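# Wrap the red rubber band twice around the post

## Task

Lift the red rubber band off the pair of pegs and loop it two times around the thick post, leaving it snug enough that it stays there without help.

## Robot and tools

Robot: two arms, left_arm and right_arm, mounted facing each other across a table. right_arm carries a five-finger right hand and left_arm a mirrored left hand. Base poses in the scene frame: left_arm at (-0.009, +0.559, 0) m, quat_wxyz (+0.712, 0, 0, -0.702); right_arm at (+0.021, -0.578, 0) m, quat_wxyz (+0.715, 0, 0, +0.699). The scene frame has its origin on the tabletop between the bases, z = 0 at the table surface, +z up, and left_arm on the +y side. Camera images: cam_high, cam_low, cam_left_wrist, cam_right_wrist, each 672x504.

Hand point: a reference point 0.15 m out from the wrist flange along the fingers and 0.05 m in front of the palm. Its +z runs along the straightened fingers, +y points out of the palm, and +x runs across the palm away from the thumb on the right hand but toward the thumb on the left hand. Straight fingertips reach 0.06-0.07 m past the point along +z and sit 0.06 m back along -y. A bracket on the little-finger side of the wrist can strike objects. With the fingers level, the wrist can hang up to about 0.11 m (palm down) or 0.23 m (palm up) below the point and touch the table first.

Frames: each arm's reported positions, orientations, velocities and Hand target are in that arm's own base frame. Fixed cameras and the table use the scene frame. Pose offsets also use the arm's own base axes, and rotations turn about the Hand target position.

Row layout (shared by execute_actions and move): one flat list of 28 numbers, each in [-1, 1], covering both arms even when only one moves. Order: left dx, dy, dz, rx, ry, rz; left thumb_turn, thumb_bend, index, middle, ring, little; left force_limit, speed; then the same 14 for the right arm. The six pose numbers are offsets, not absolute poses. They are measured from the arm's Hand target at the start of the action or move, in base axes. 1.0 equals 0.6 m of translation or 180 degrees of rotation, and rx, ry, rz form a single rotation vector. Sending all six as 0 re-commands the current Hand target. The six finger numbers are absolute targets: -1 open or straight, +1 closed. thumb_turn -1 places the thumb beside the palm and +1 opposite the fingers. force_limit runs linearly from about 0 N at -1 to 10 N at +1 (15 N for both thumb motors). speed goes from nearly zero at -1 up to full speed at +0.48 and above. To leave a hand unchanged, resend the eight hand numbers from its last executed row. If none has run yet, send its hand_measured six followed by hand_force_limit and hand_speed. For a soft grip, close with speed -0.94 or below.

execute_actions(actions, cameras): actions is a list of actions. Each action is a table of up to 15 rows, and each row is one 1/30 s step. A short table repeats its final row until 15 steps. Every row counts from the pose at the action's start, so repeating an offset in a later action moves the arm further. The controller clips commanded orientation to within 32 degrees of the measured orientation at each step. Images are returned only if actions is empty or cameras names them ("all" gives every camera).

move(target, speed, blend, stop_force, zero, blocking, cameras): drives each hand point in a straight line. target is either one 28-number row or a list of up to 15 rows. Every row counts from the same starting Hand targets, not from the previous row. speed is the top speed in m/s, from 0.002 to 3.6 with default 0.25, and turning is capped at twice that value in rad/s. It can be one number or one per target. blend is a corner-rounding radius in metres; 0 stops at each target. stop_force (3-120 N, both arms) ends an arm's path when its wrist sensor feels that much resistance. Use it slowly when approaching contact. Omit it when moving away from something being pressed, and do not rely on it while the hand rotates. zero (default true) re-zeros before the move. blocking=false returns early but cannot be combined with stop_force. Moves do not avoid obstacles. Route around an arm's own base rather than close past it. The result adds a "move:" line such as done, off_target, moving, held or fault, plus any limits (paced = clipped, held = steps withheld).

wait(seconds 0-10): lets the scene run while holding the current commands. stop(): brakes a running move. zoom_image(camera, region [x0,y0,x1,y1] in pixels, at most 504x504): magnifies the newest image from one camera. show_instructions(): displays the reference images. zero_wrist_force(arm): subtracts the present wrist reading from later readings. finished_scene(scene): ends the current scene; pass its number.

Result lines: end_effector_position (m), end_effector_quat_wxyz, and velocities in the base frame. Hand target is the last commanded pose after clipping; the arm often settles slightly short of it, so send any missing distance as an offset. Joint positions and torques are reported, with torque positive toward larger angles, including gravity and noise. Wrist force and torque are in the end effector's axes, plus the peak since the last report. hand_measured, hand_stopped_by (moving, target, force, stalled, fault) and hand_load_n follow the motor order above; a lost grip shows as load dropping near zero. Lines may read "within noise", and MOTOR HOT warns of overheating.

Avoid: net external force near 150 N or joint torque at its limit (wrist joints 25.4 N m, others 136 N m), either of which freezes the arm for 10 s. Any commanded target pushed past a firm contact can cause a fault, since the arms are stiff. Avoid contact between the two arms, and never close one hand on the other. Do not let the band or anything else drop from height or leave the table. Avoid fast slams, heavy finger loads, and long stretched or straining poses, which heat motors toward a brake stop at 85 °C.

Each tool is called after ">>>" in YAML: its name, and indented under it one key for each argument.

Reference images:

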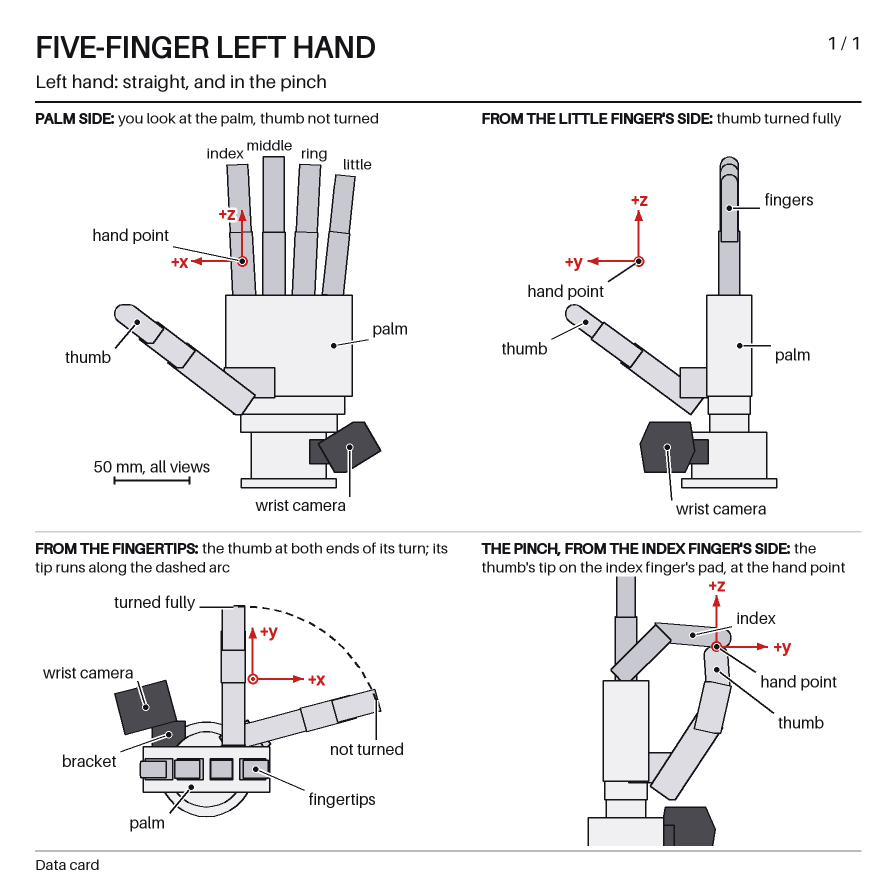

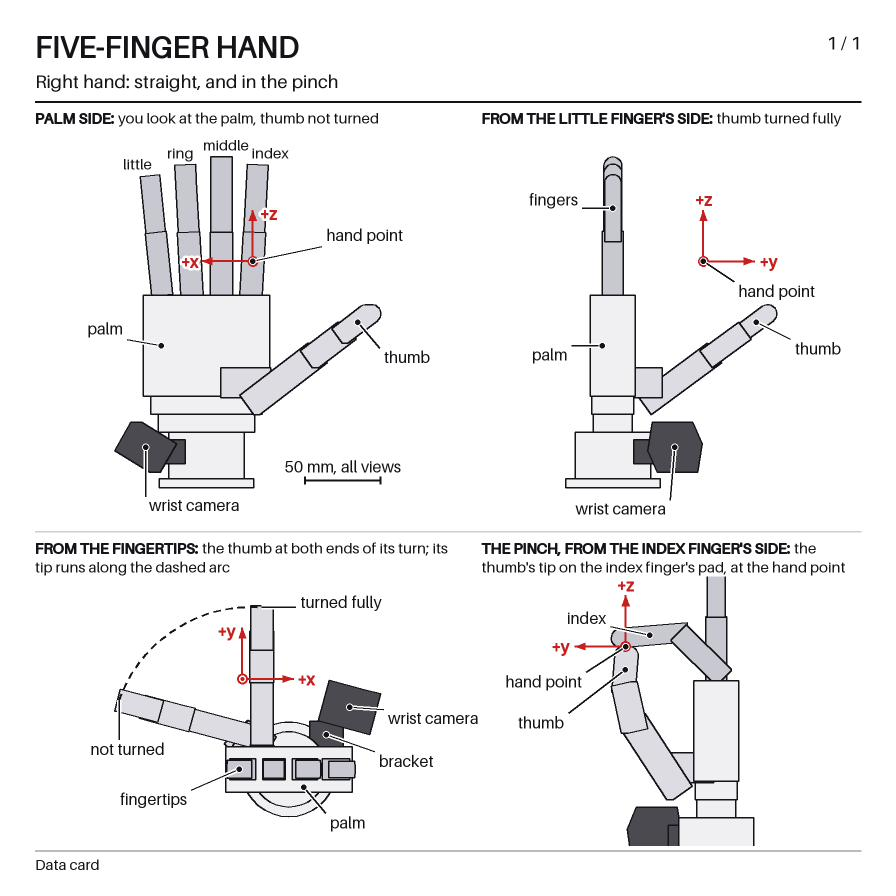

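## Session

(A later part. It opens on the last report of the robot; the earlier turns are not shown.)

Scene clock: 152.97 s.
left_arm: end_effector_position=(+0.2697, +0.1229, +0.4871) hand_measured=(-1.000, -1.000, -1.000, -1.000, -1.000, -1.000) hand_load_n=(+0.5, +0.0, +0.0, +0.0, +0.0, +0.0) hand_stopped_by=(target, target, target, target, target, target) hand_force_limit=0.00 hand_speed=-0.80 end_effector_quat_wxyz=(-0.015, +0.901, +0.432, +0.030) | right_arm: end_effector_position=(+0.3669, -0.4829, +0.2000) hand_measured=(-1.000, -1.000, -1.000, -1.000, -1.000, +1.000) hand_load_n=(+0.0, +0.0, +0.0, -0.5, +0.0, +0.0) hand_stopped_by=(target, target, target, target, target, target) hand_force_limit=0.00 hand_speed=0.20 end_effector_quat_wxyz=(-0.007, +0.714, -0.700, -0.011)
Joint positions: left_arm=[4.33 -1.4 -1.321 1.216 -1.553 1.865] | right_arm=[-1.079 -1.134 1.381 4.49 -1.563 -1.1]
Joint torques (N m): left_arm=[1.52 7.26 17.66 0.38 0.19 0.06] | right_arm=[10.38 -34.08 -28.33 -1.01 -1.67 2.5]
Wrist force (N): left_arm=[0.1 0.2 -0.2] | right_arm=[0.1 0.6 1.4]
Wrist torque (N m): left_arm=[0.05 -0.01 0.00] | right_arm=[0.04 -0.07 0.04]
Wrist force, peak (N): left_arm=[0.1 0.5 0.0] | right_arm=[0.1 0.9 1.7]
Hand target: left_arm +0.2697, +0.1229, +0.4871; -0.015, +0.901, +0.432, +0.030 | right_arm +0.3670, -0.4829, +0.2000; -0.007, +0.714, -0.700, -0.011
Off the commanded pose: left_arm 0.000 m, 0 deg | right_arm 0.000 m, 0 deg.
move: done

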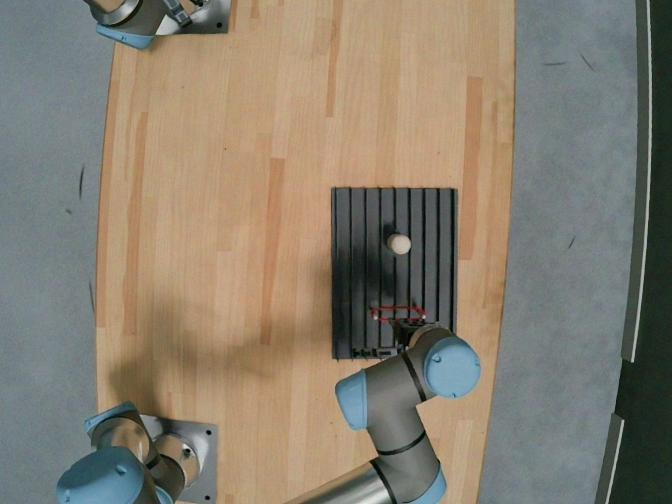

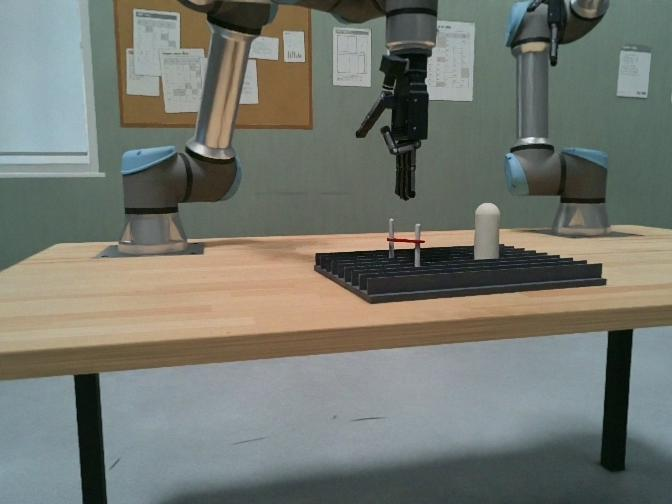

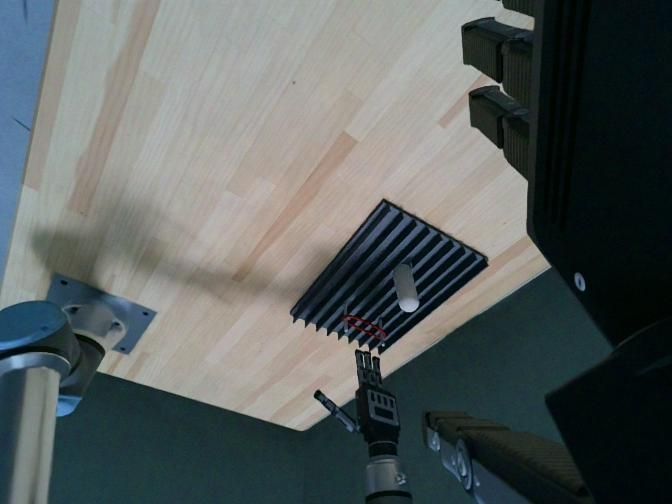

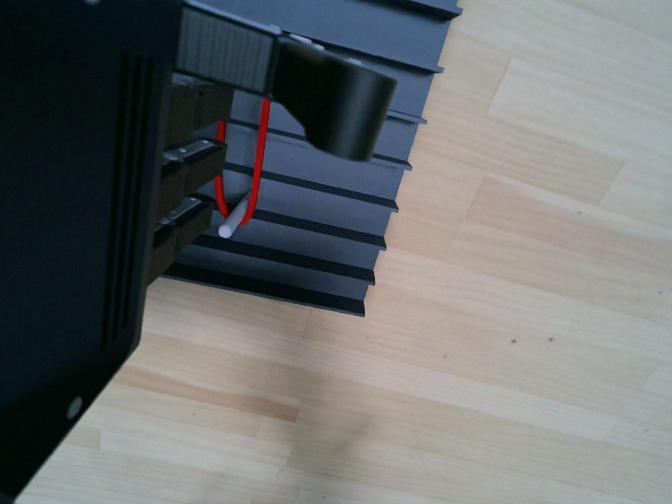

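>>> move:
  target:
    - [0,0,0,0,0,0,-1,-1,-1,-1,-1,-1,0,-0.8, 0.005,0,-0.08,0,0,0,-1,-1,-1,-1,-1,1,0,0.2]
    - [0,0,0,0,0,0,-1,-1,-1,-1,-1,-1,0,-0.8, 0.005,0,-0.1617,0,0,0,-1,-1,-1,-1,-1,1,0,0.2]
  speed: 0.12
  stop_force: 8
  cameras: ["all"]

>>> zoom_image:
  camera: "cam_low"
  region: [370, 130, 470, 280]

>>> zoom_image:
  camera: "cam_right_wrist"
  region: [100, 0, 400, 300]

>>> zoom_image:
  camera: "cam_high"
  region: [340, 270, 460, 370]

Scene clock: 155.67 s.
left_arm: end_effector_position=(+0.2697, +0.1229, +0.4871) hand_measured=(-1.000, -1.000, -1.000, -1.000, -1.000, -1.000) hand_load_n=(+0.0, +0.0, +0.0, +0.0, +0.0, +0.0) hand_stopped_by=(target, target, target, target, target, target) hand_force_limit=0.00 hand_speed=-0.80 end_effector_quat_wxyz=(-0.015, +0.901, +0.432, +0.030) | right_arm: end_effector_position=(+0.3699, -0.4827, +0.1041) hand_measured=(-1.000, -1.000, -1.000, -1.000, -1.000, +1.000) hand_load_n=(+0.0, +0.0, +0.0, -1.0, +0.0, +0.0) hand_stopped_by=(target, target, target, target, target, target) hand_force_limit=0.00 hand_speed=0.20 end_effector_quat_wxyz=(-0.007, +0.714, -0.700, -0.011)
Joint positions: left_arm=[4.33 -1.4 -1.321 1.216 -1.553 1.865] | right_arm=[-1.075 -1.05 1.514 4.273 -1.563 -1.096]
Joint torques (N m): left_arm=[0.33 7.26 17.37 0.24 0.04 0.03] | right_arm=[-4.27 -33.32 -14.2 -5.52 -1.73 -1.37]
Wrist force (N): left_arm=[-0.1 0.3 0.2] | right_arm=[-0.5 1.7 -1.0]
Wrist torque (N m): left_arm=[0.04 0.02 -0.02] | right_arm=[0.25 0.04 -0.15]
Wrist force, peak (N): left_arm=[0.0 0.4 -0.1] | right_arm=[-7.9 2.6 -39.1]
Hand target: left_arm +0.2697, +0.1229, +0.4871; -0.015, +0.901, +0.432, +0.030 | right_arm +0.3699, -0.4827, +0.1041; -0.007, +0.714, -0.700, -0.011 (not the last commanded pose)
Off the commanded pose: left_arm 0.000 m, 0 deg | right_arm 0.001 m, 0 deg.
move: contact (right_arm); path passed 1 of 2 targets

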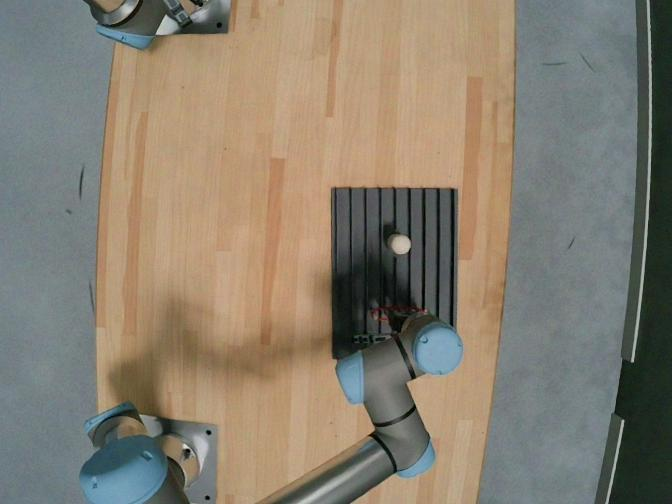

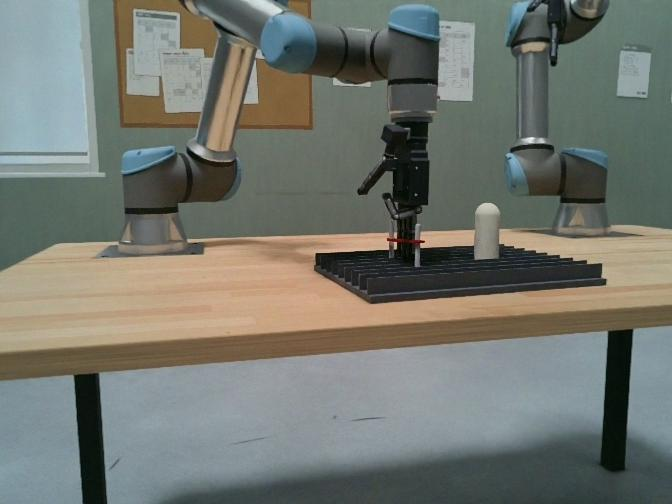

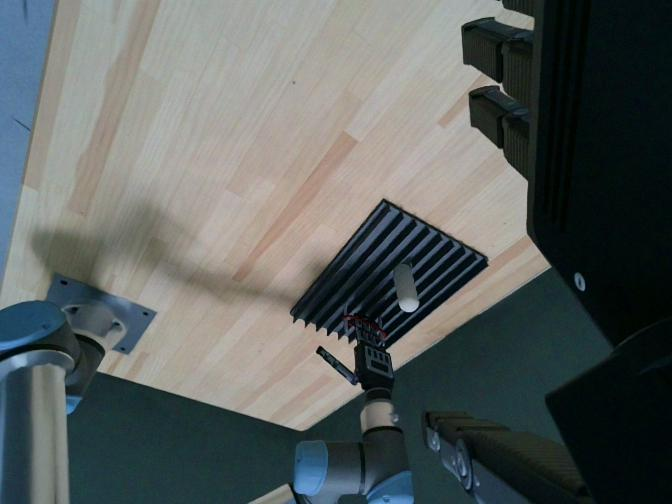

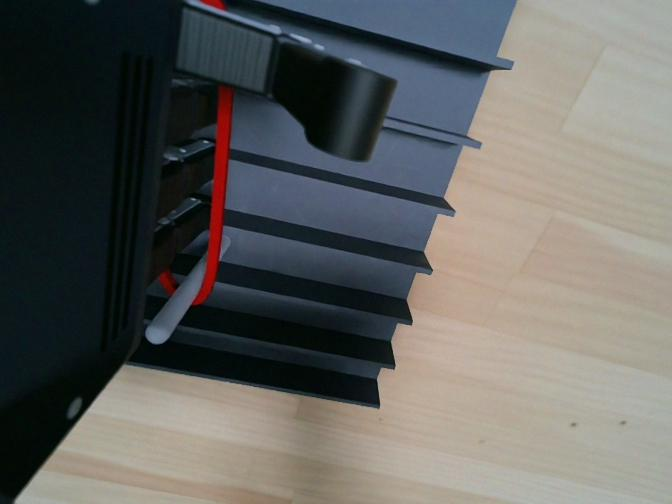

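Scaled by 3.360 from the camera's 672x504 image, which has a finer 960x720 frame.

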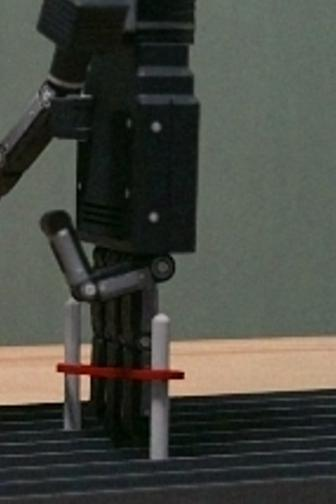

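Scaled by 1.680 from the camera's 672x504 image, which has a finer 960x720 frame.

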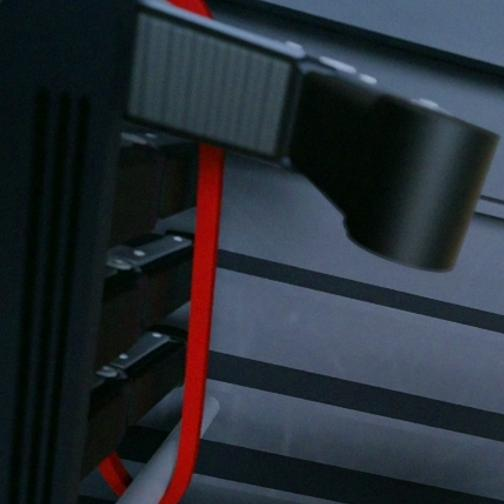

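Scaled by 4.200 from the camera's 672x504 image, which has a finer 960x720 frame.

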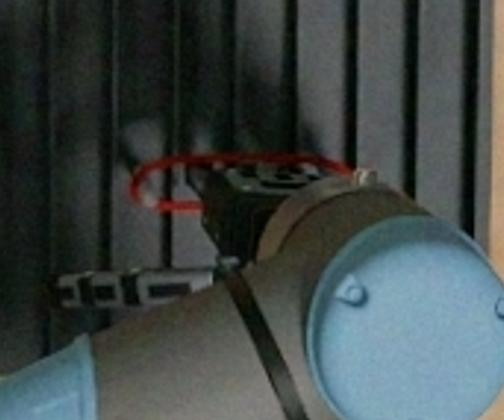

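>>> move:
  target:
    - [0,0,0,0,0,0,-1,-1,-1,-1,-1,-1,0,-0.8, 0,0,0.006,0,0,0,-1,-1,-1,-1,-1,1,0,0.2]
    - [0,0,0,0,0,0,-1,-1,-1,-1,-1,-1,0,-0.8, 0,0,0.006,0,0,0,-1,-1,0.1,0.1,0.1,1,0,-0.5]
  speed: 0.05
  cameras: ["all"]

>>> zoom_image:
  camera: "cam_low"
  region: [370, 130, 470, 280]

>>> zoom_image:
  camera: "cam_right_wrist"
  region: [100, 0, 400, 300]

Scene clock: 157.83 s.
left_arm: end_effector_position=(+0.2697, +0.1229, +0.4871) hand_measured=(-1.000, -1.000, -1.000, -1.000, -1.000, -1.000) hand_load_n=(+0.0, +0.0, +0.0, +0.0, +0.0, +0.0) hand_stopped_by=(target, target, target, target, target, target) hand_force_limit=0.00 hand_speed=-0.80 end_effector_quat_wxyz=(-0.015, +0.901, +0.432, +0.030) | right_arm: end_effector_position=(+0.3699, -0.4827, +0.1077) hand_measured=(-1.000, -1.000, +0.100, +0.100, +0.100, +1.000) hand_load_n=(+0.0, +0.0, +0.5, +0.0, +0.5, +0.0) hand_stopped_by=(target, target, target, target, target, target) hand_force_limit=0.00 hand_speed=-0.50 end_effector_quat_wxyz=(-0.007, +0.714, -0.700, -0.011)
Joint positions: left_arm=[4.33 -1.4 -1.321 1.216 -1.553 1.865] | right_arm=[-1.075 -1.054 1.51 4.281 -1.563 -1.096]
Joint torques (N m): left_arm=[1.11 6.48 18.18 0.25 0.01 0.13] | right_arm=[-2.88 -36.98 -15.35 -5.19 -1.09 -1.46]
Wrist force (N): left_arm=[-0.1 0.2 0.0] | right_arm=[-0.4 -0.2 2.4]
Wrist torque (N m): left_arm=[0.03 0.02 -0.01] | right_arm=[0.10 -0.01 -0.18]
Wrist force, peak (N): left_arm=[0.0 0.6 -0.2] | right_arm=[-0.3 -1.4 3.6]
Hand target: left_arm +0.2697, +0.1229, +0.4871; -0.015, +0.901, +0.432, +0.030 | right_arm +0.3699, -0.4827, +0.1077; -0.007, +0.714, -0.700, -0.011
Off the commanded pose: left_arm 0.000 m, 0 deg | right_arm 0.000 m, 0 deg.
move: done

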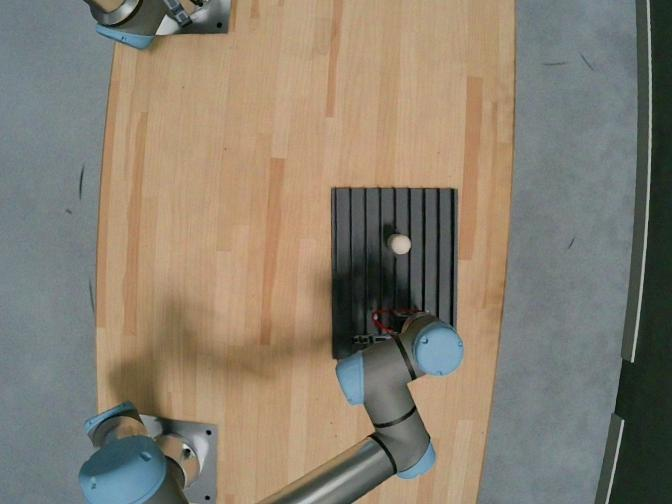

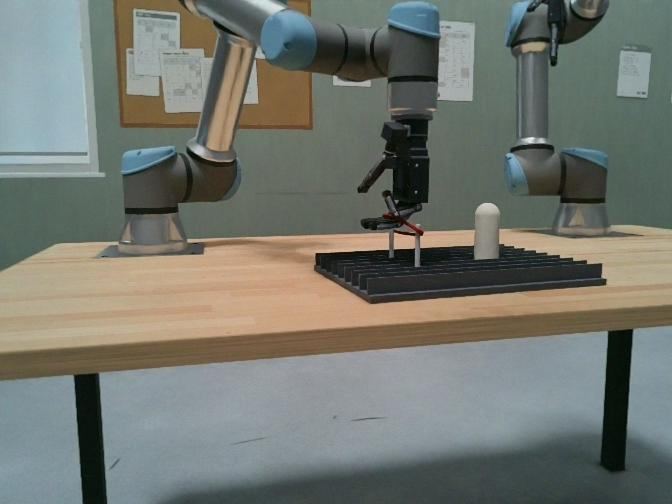

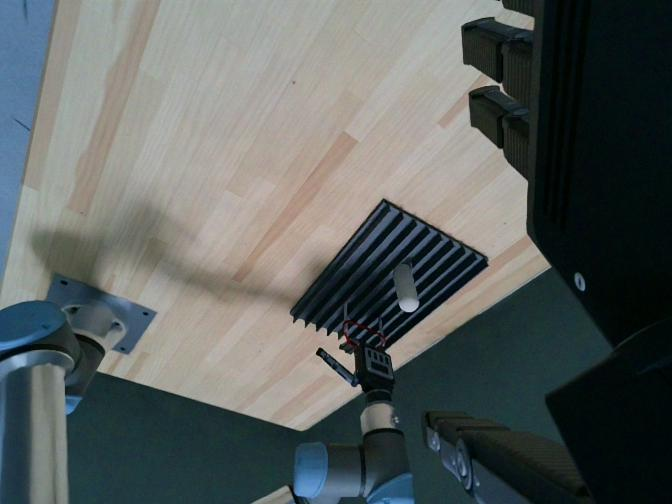

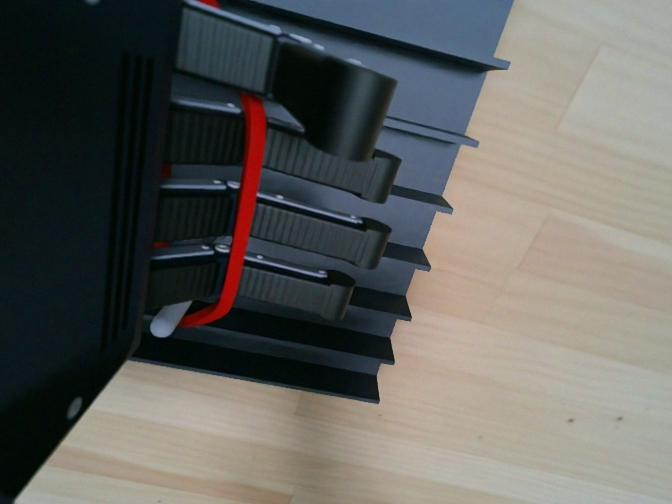

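Scaled by 3.360 from the camera's 672x504 image, which has a finer 960x720 frame.

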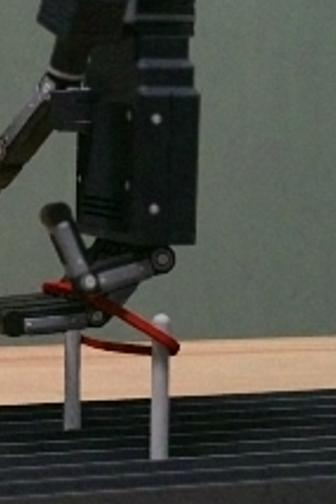

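Scaled by 1.680 from the camera's 672x504 image, which has a finer 960x720 frame.

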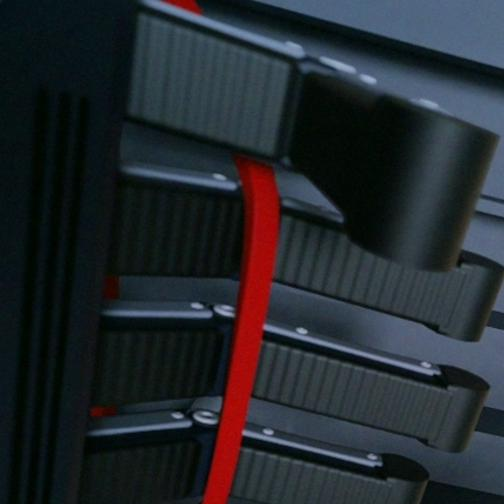

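>>> move:
  target:
    - [0,0,0,0,0,0,-1,-1,-1,-1,-1,-1,0,-0.8, 0,0,0,0,0,0,-1,-1,0.3,0.3,0.3,1,0,-0.5]
    - [0,0,0,0,0,0,-1,-1,-1,-1,-1,-1,0,-0.8, 0,0,0.18,0,0,0,-1,-1,0.3,0.3,0.3,1,0,-0.5]
  speed: 0.08
  cameras: ["all"]

>>> zoom_image:
  camera: "cam_low"
  region: [330, 90, 480, 280]

>>> zoom_image:
  camera: "cam_right_wrist"
  region: [100, 0, 450, 350]

Scene clock: 160.53 s.
left_arm: end_effector_position=(+0.2697, +0.1229, +0.4871) hand_measured=(-1.000, -1.000, -1.000, -1.000, -1.000, -1.000) hand_load_n=(+0.0, +0.0, +0.0, +0.0, +0.0, +0.0) hand_stopped_by=(target, target, target, target, target, target) hand_force_limit=0.00 hand_speed=-0.80 end_effector_quat_wxyz=(-0.015, +0.901, +0.432, +0.030) | right_arm: end_effector_position=(+0.3699, -0.4827, +0.2157) hand_measured=(-1.000, -1.000, +0.300, +0.300, +0.300, +1.000) hand_load_n=(+0.0, +0.0, +0.0, +0.0, +0.0, +0.0) hand_stopped_by=(target, target, target, target, target, target) hand_force_limit=0.00 hand_speed=-0.50 end_effector_quat_wxyz=(-0.007, +0.714, -0.700, -0.011)
Joint positions: left_arm=[4.33 -1.4 -1.321 1.216 -1.553 1.865] | right_arm=[-1.075 -1.138 1.346 4.529 -1.563 -1.096]
Joint torques (N m): left_arm=[0.18 7.05 19.59 0.18 0.12 0.01] | right_arm=[1.08 -34.14 -22.67 -4.51 0.08 -1.76]
Wrist force (N): left_arm=[0.0 0.1 -0.1] | right_arm=[0.0 1.0 1.1]
Wrist torque (N m): left_arm=[0.02 0.00 -0.01] | right_arm=[0.14 -0.04 -0.12]
Wrist force, peak (N): left_arm=[0.2 0.4 -0.2] | right_arm=[-0.3 -1.1 5.2]
Hand target: left_arm +0.2697, +0.1229, +0.4871; -0.015, +0.901, +0.432, +0.030 | right_arm +0.3699, -0.4827, +0.2157; -0.007, +0.714, -0.700, -0.011
Off the commanded pose: left_arm 0.000 m, 0 deg | right_arm 0.000 m, 0 deg.
move: done

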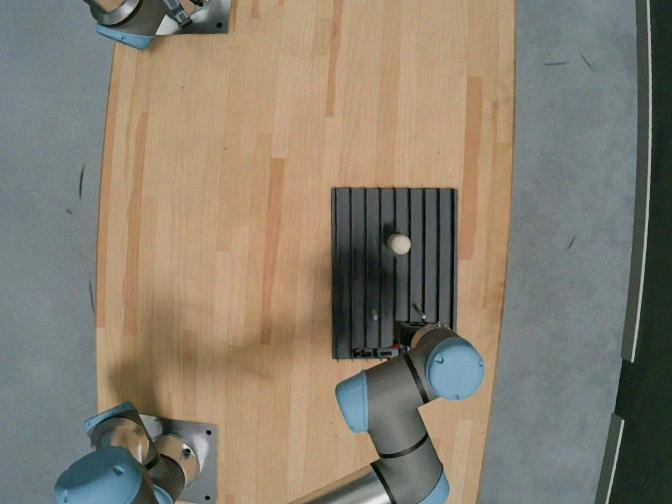

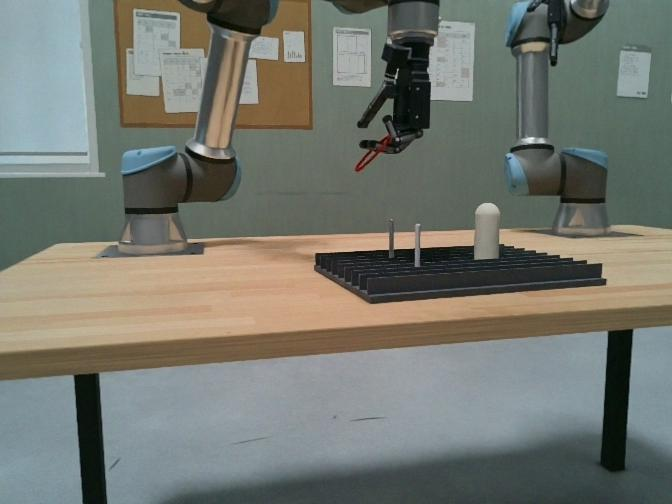

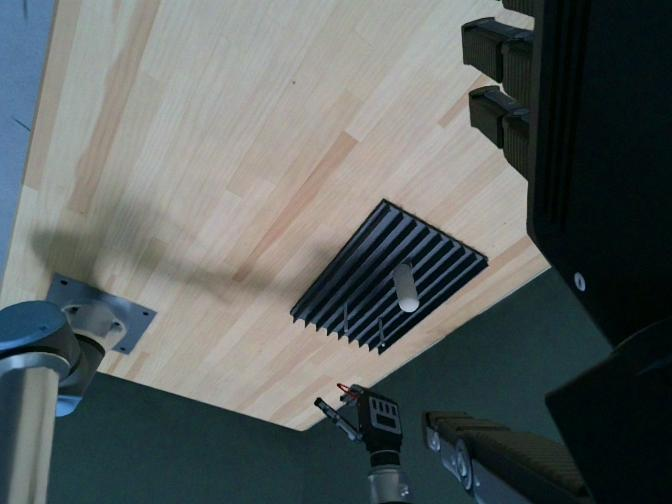

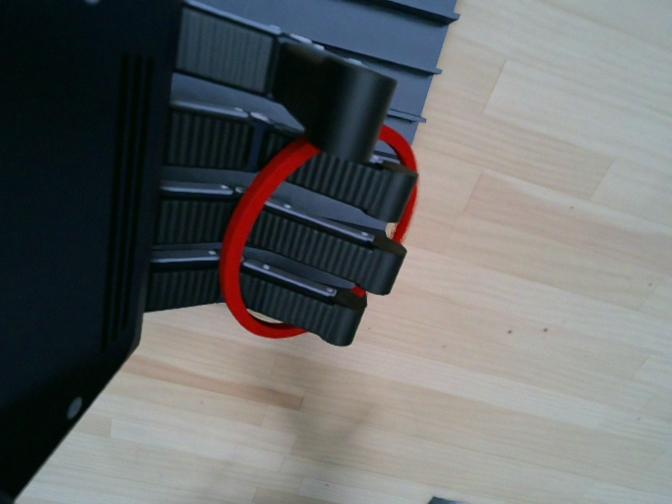

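Scaled by 2.653 from the camera's 672x504 image, which has a finer 960x720 frame.

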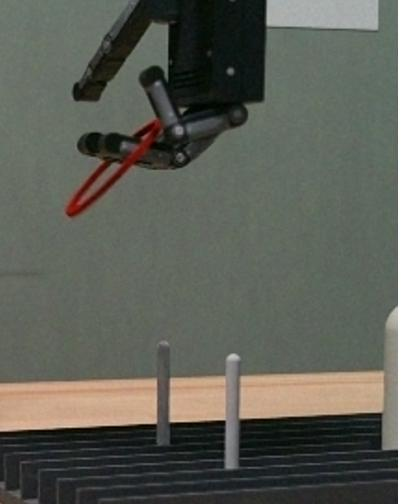

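Scaled by 1.440 from the camera's 672x504 image, which has a finer 960x720 frame.

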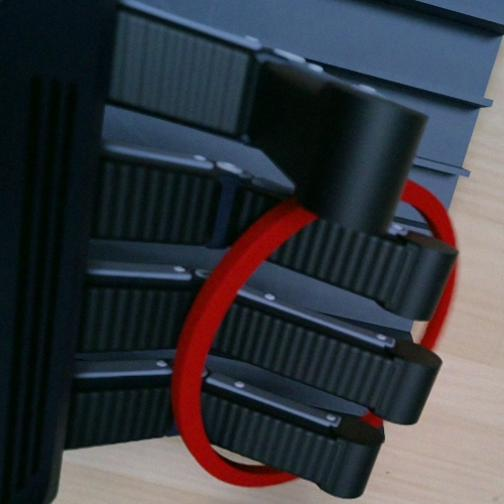

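>>> move:
  target:
    - [0,0,0,0,0,0,-1,-1,-1,-1,-1,-1,0,-0.8, 0.05,0.0,0.1,0,0,0,-1,-1,0.5,0.5,0.5,1,0,-0.3]
  speed: 0.15
  cameras: ["all"]

>>> zoom_image:
  camera: "cam_low"
  region: [350, 40, 500, 230]

>>> zoom_image:
  camera: "cam_right_wrist"
  region: [100, 0, 450, 350]

Scene clock: 161.97 s.
left_arm: end_effector_position=(+0.2697, +0.1229, +0.4871) hand_measured=(-1.000, -1.000, -1.000, -1.000, -1.000, -1.000) hand_load_n=(+0.0, +0.0, -0.5, +0.0, +0.0, +0.0) hand_stopped_by=(target, target, target, target, target, target) hand_force_limit=0.00 hand_speed=-0.80 end_effector_quat_wxyz=(-0.015, +0.901, +0.432, +0.030) | right_arm: end_effector_position=(+0.4000, -0.4826, +0.2756) hand_measured=(-1.000, -1.000, +0.500, +0.500, +0.500, +1.000) hand_load_n=(+0.0, +0.0, +0.0, +0.0, +0.5, +0.0) hand_stopped_by=(target, target, target, target, target, target) hand_force_limit=0.00 hand_speed=-0.30 end_effector_quat_wxyz=(-0.007, +0.714, -0.700, -0.011)
Joint positions: left_arm=[4.33 -1.4 -1.321 1.216 -1.553 1.865] | right_arm=[-1.036 -1.107 1.146 4.698 -1.562 -1.057]
Joint torques (N m): left_arm=[0 6.67 17.45 0.49 -0.03 0.09] | right_arm=[-10.46 -50.93 -27.48 -1.87 -0.89 -2.81]
Wrist force (N): left_arm=[0.1 0.2 -0.1] | right_arm=[0.2 1.0 1.3]
Wrist torque (N m): left_arm=[0.04 -0.01 -0.01] | right_arm=[0.15 -0.07 -0.04]
Wrist force, peak (N): left_arm=[0.2 0.5 -0.3] | right_arm=[0.3 1.6 2.8]
Hand target: left_arm +0.2697, +0.1229, +0.4871; -0.015, +0.901, +0.432, +0.030 | right_arm +0.3999, -0.4827, +0.2757; -0.007, +0.714, -0.700, -0.011
Off the commanded pose: left_arm 0.000 m, 0 deg | right_arm 0.000 m, 0 deg.
move: done

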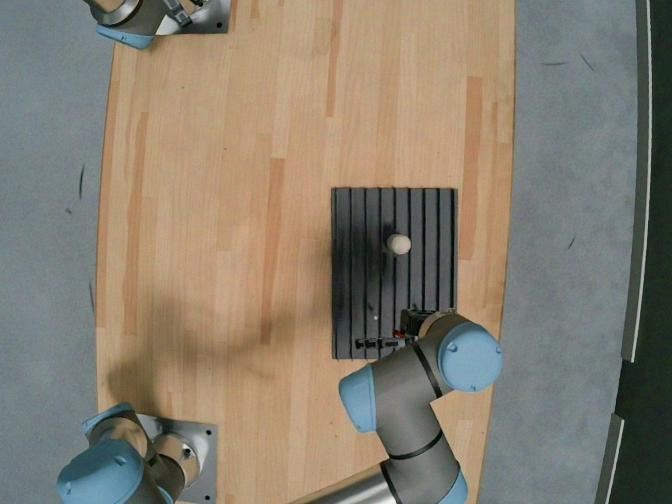

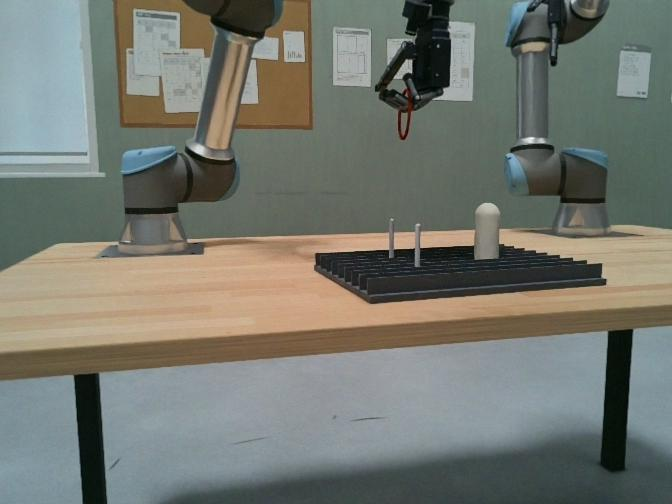

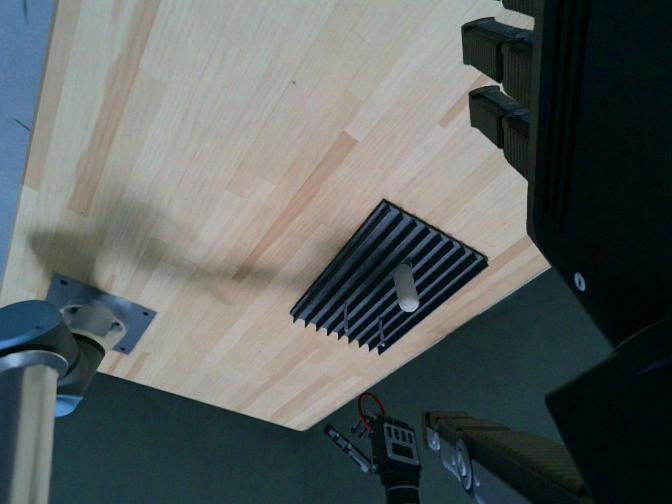

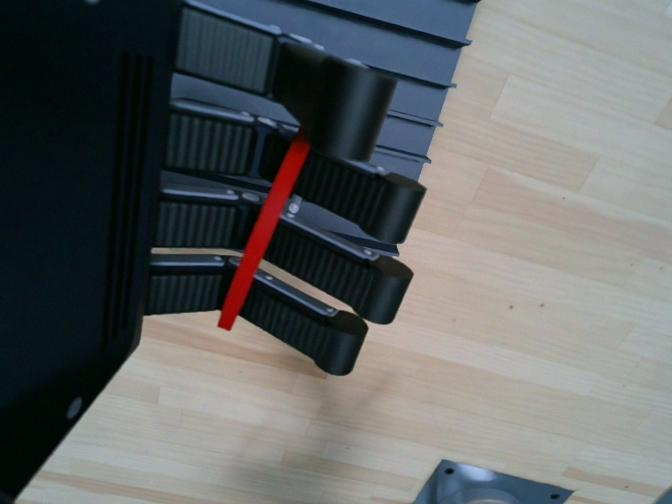

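Scaled by 2.653 from the camera's 672x504 image, which has a finer 960x720 frame.

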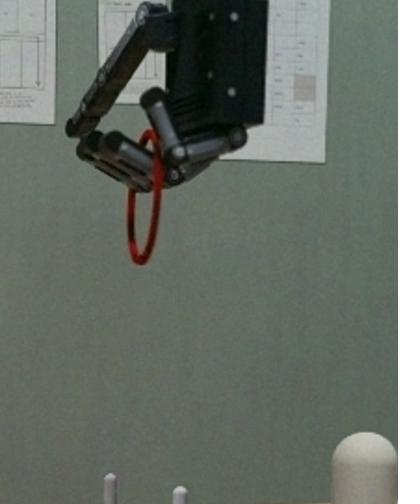

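Scaled by 1.440 from the camera's 672x504 image, which has a finer 960x720 frame.

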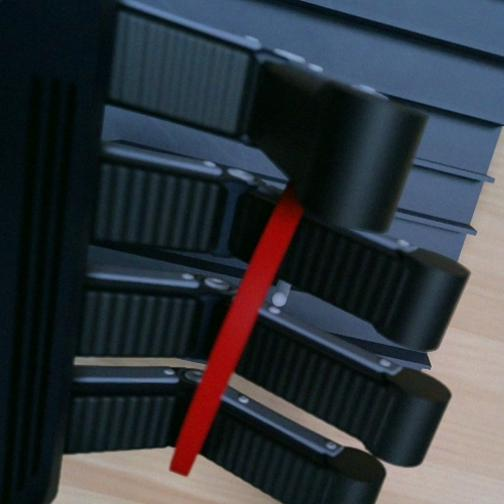

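>>> move:
  target:
    - [0,0,0,0,0,0,-1,-1,-1,-1,-1,-1,0,-0.8, 0.3085,0.0132,-0.04,0,0,0,-1,-1,0.5,0.5,0.5,1,0,-0.3]
  speed: 0.15
  cameras: ["all"]

>>> zoom_image:
  camera: "cam_low"
  region: [410, 80, 560, 270]

>>> zoom_image:
  camera: "cam_right_wrist"
  region: [100, 0, 450, 350]

>>> zoom_image:
  camera: "cam_left_wrist"
  region: [320, 210, 520, 410]

>>> zoom_image:
  camera: "cam_high"
  region: [340, 170, 480, 310]

Scene clock: 165.10 s.
left_arm: end_effector_position=(+0.2697, +0.1229, +0.4871) hand_measured=(-1.000, -1.000, -1.000, -1.000, -1.000, -1.000) hand_load_n=(+0.0, +0.0, +0.0, +0.0, +0.0, +0.0) hand_stopped_by=(target, target, target, target, target, target) hand_force_limit=0.00 hand_speed=-0.80 end_effector_quat_wxyz=(-0.015, +0.901, +0.432, +0.030) | right_arm: end_effector_position=(+0.5850, -0.4747, +0.2517) hand_measured=(-1.000, -1.000, +0.500, +0.500, +0.500, +1.000) hand_load_n=(+0.0, +0.0, +0.0, +0.0, +0.0, +0.0) hand_stopped_by=(target, target, target, target, target, target) hand_force_limit=0.00 hand_speed=-0.30 end_effector_quat_wxyz=(-0.007, +0.714, -0.700, -0.011)
Joint positions: left_arm=[4.33 -1.4 -1.321 1.216 -1.553 1.865] | right_arm=[-0.83 -0.689 0.509 4.915 -1.557 -0.852]
Joint torques (N m): left_arm=[0.17 7.34 18.91 0.17 0.05 -0.05] | right_arm=[-4.92 -49.92 -28.85 -4.61 -1.71 -2.05]
Wrist force (N): left_arm=[0.1 0.2 -0.2] | right_arm=[0.3 1.2 1.3]
Wrist torque (N m): left_arm=[0.04 -0.01 0.00] | right_arm=[0.13 -0.09 0.02]
Wrist force, peak (N): left_arm=[0.0 0.4 -0.3] | right_arm=[0.3 2.8 1.2]
Hand target: left_arm +0.2697, +0.1229, +0.4871; -0.015, +0.901, +0.432, +0.030 | right_arm +0.5850, -0.4748, +0.2517; -0.007, +0.714, -0.700, -0.011
Off the commanded pose: left_arm 0.000 m, 0 deg | right_arm 0.000 m, 0 deg.
move: done

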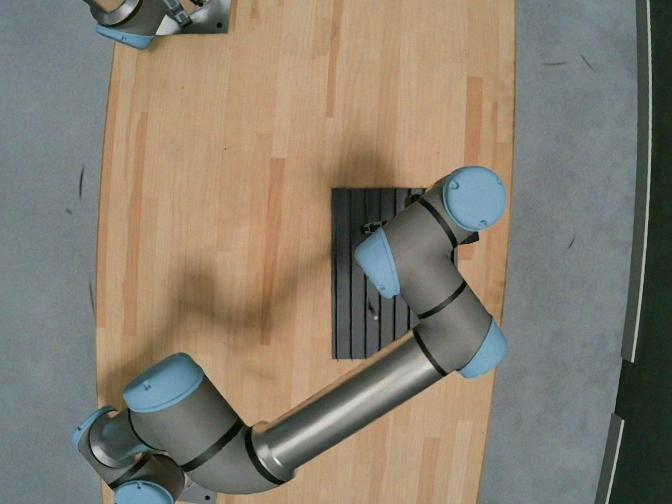

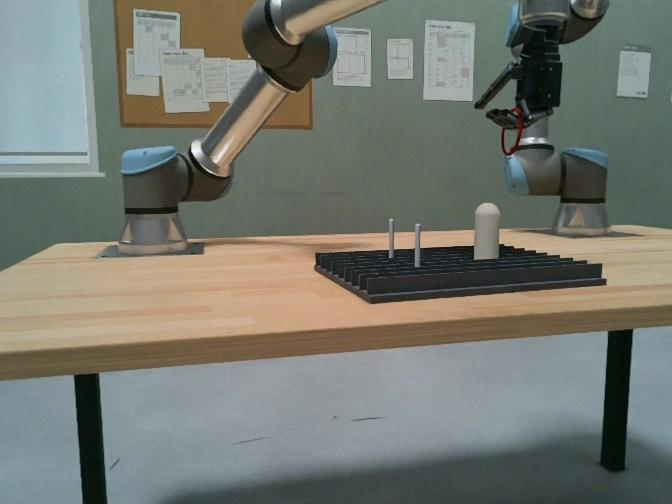

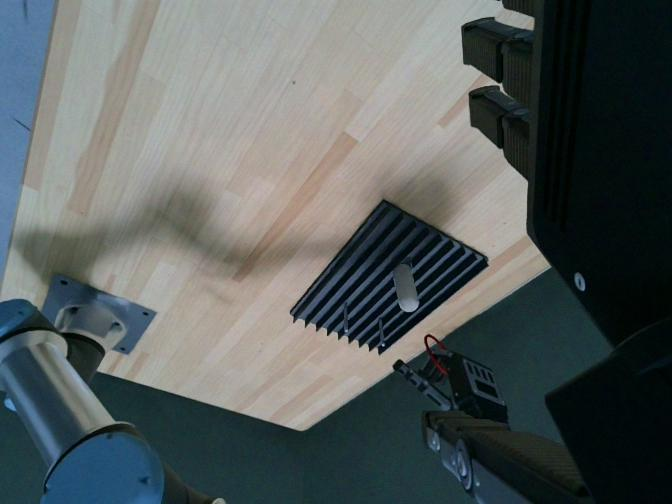

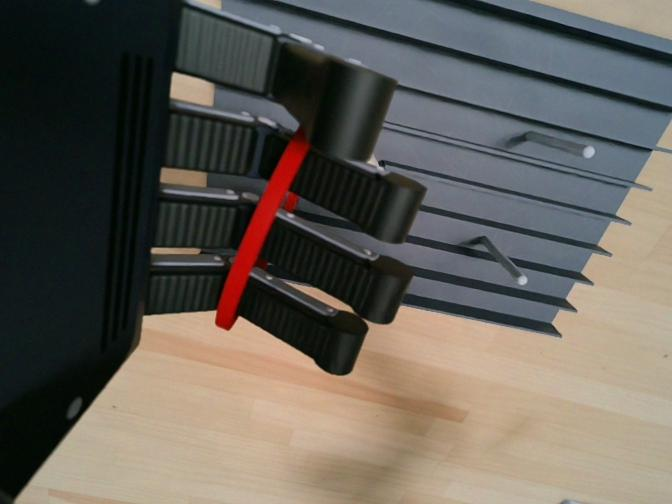

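Scaled by 2.653 from the camera's 672x504 image, which has a finer 960x720 frame.

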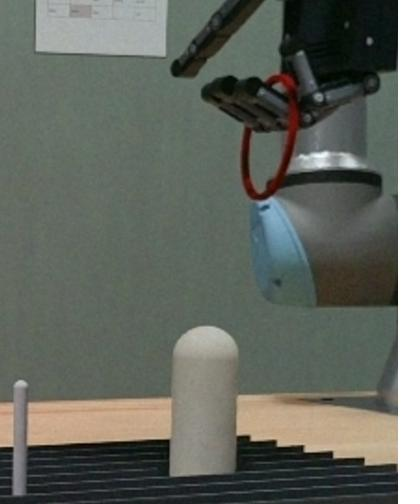

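Scaled by 1.440 from the camera's 672x504 image, which has a finer 960x720 frame.

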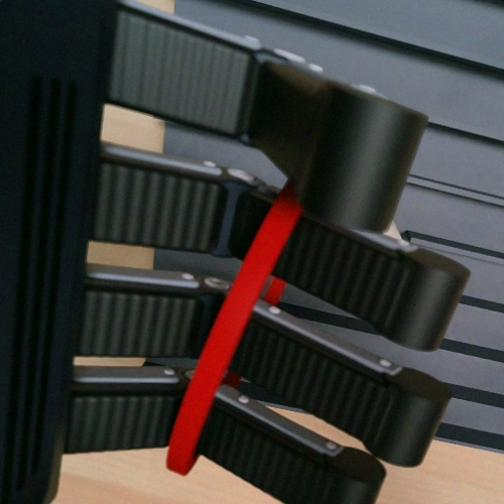

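Scaled by 2.520 from the camera's 672x504 image, which has a finer 960x720 frame.

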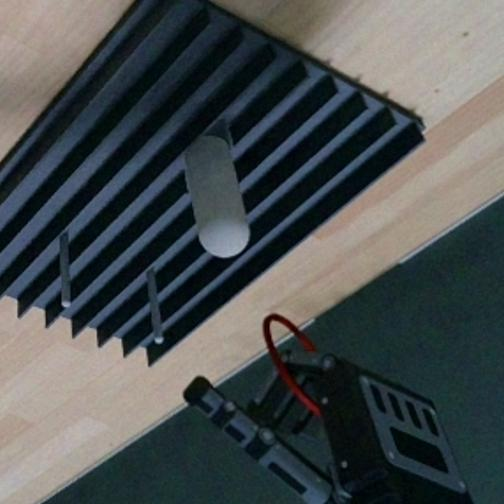

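Scaled by 3.600 from the camera's 672x504 image, which has a finer 960x720 frame.

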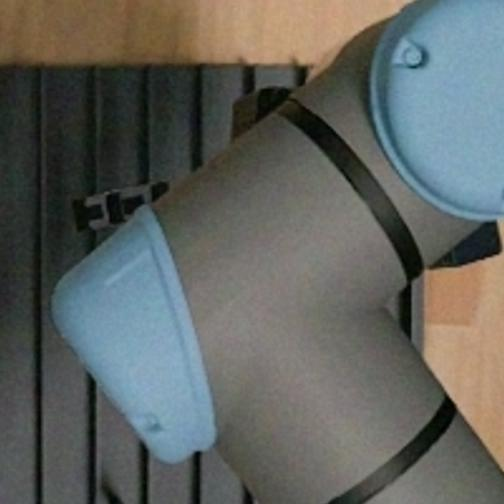

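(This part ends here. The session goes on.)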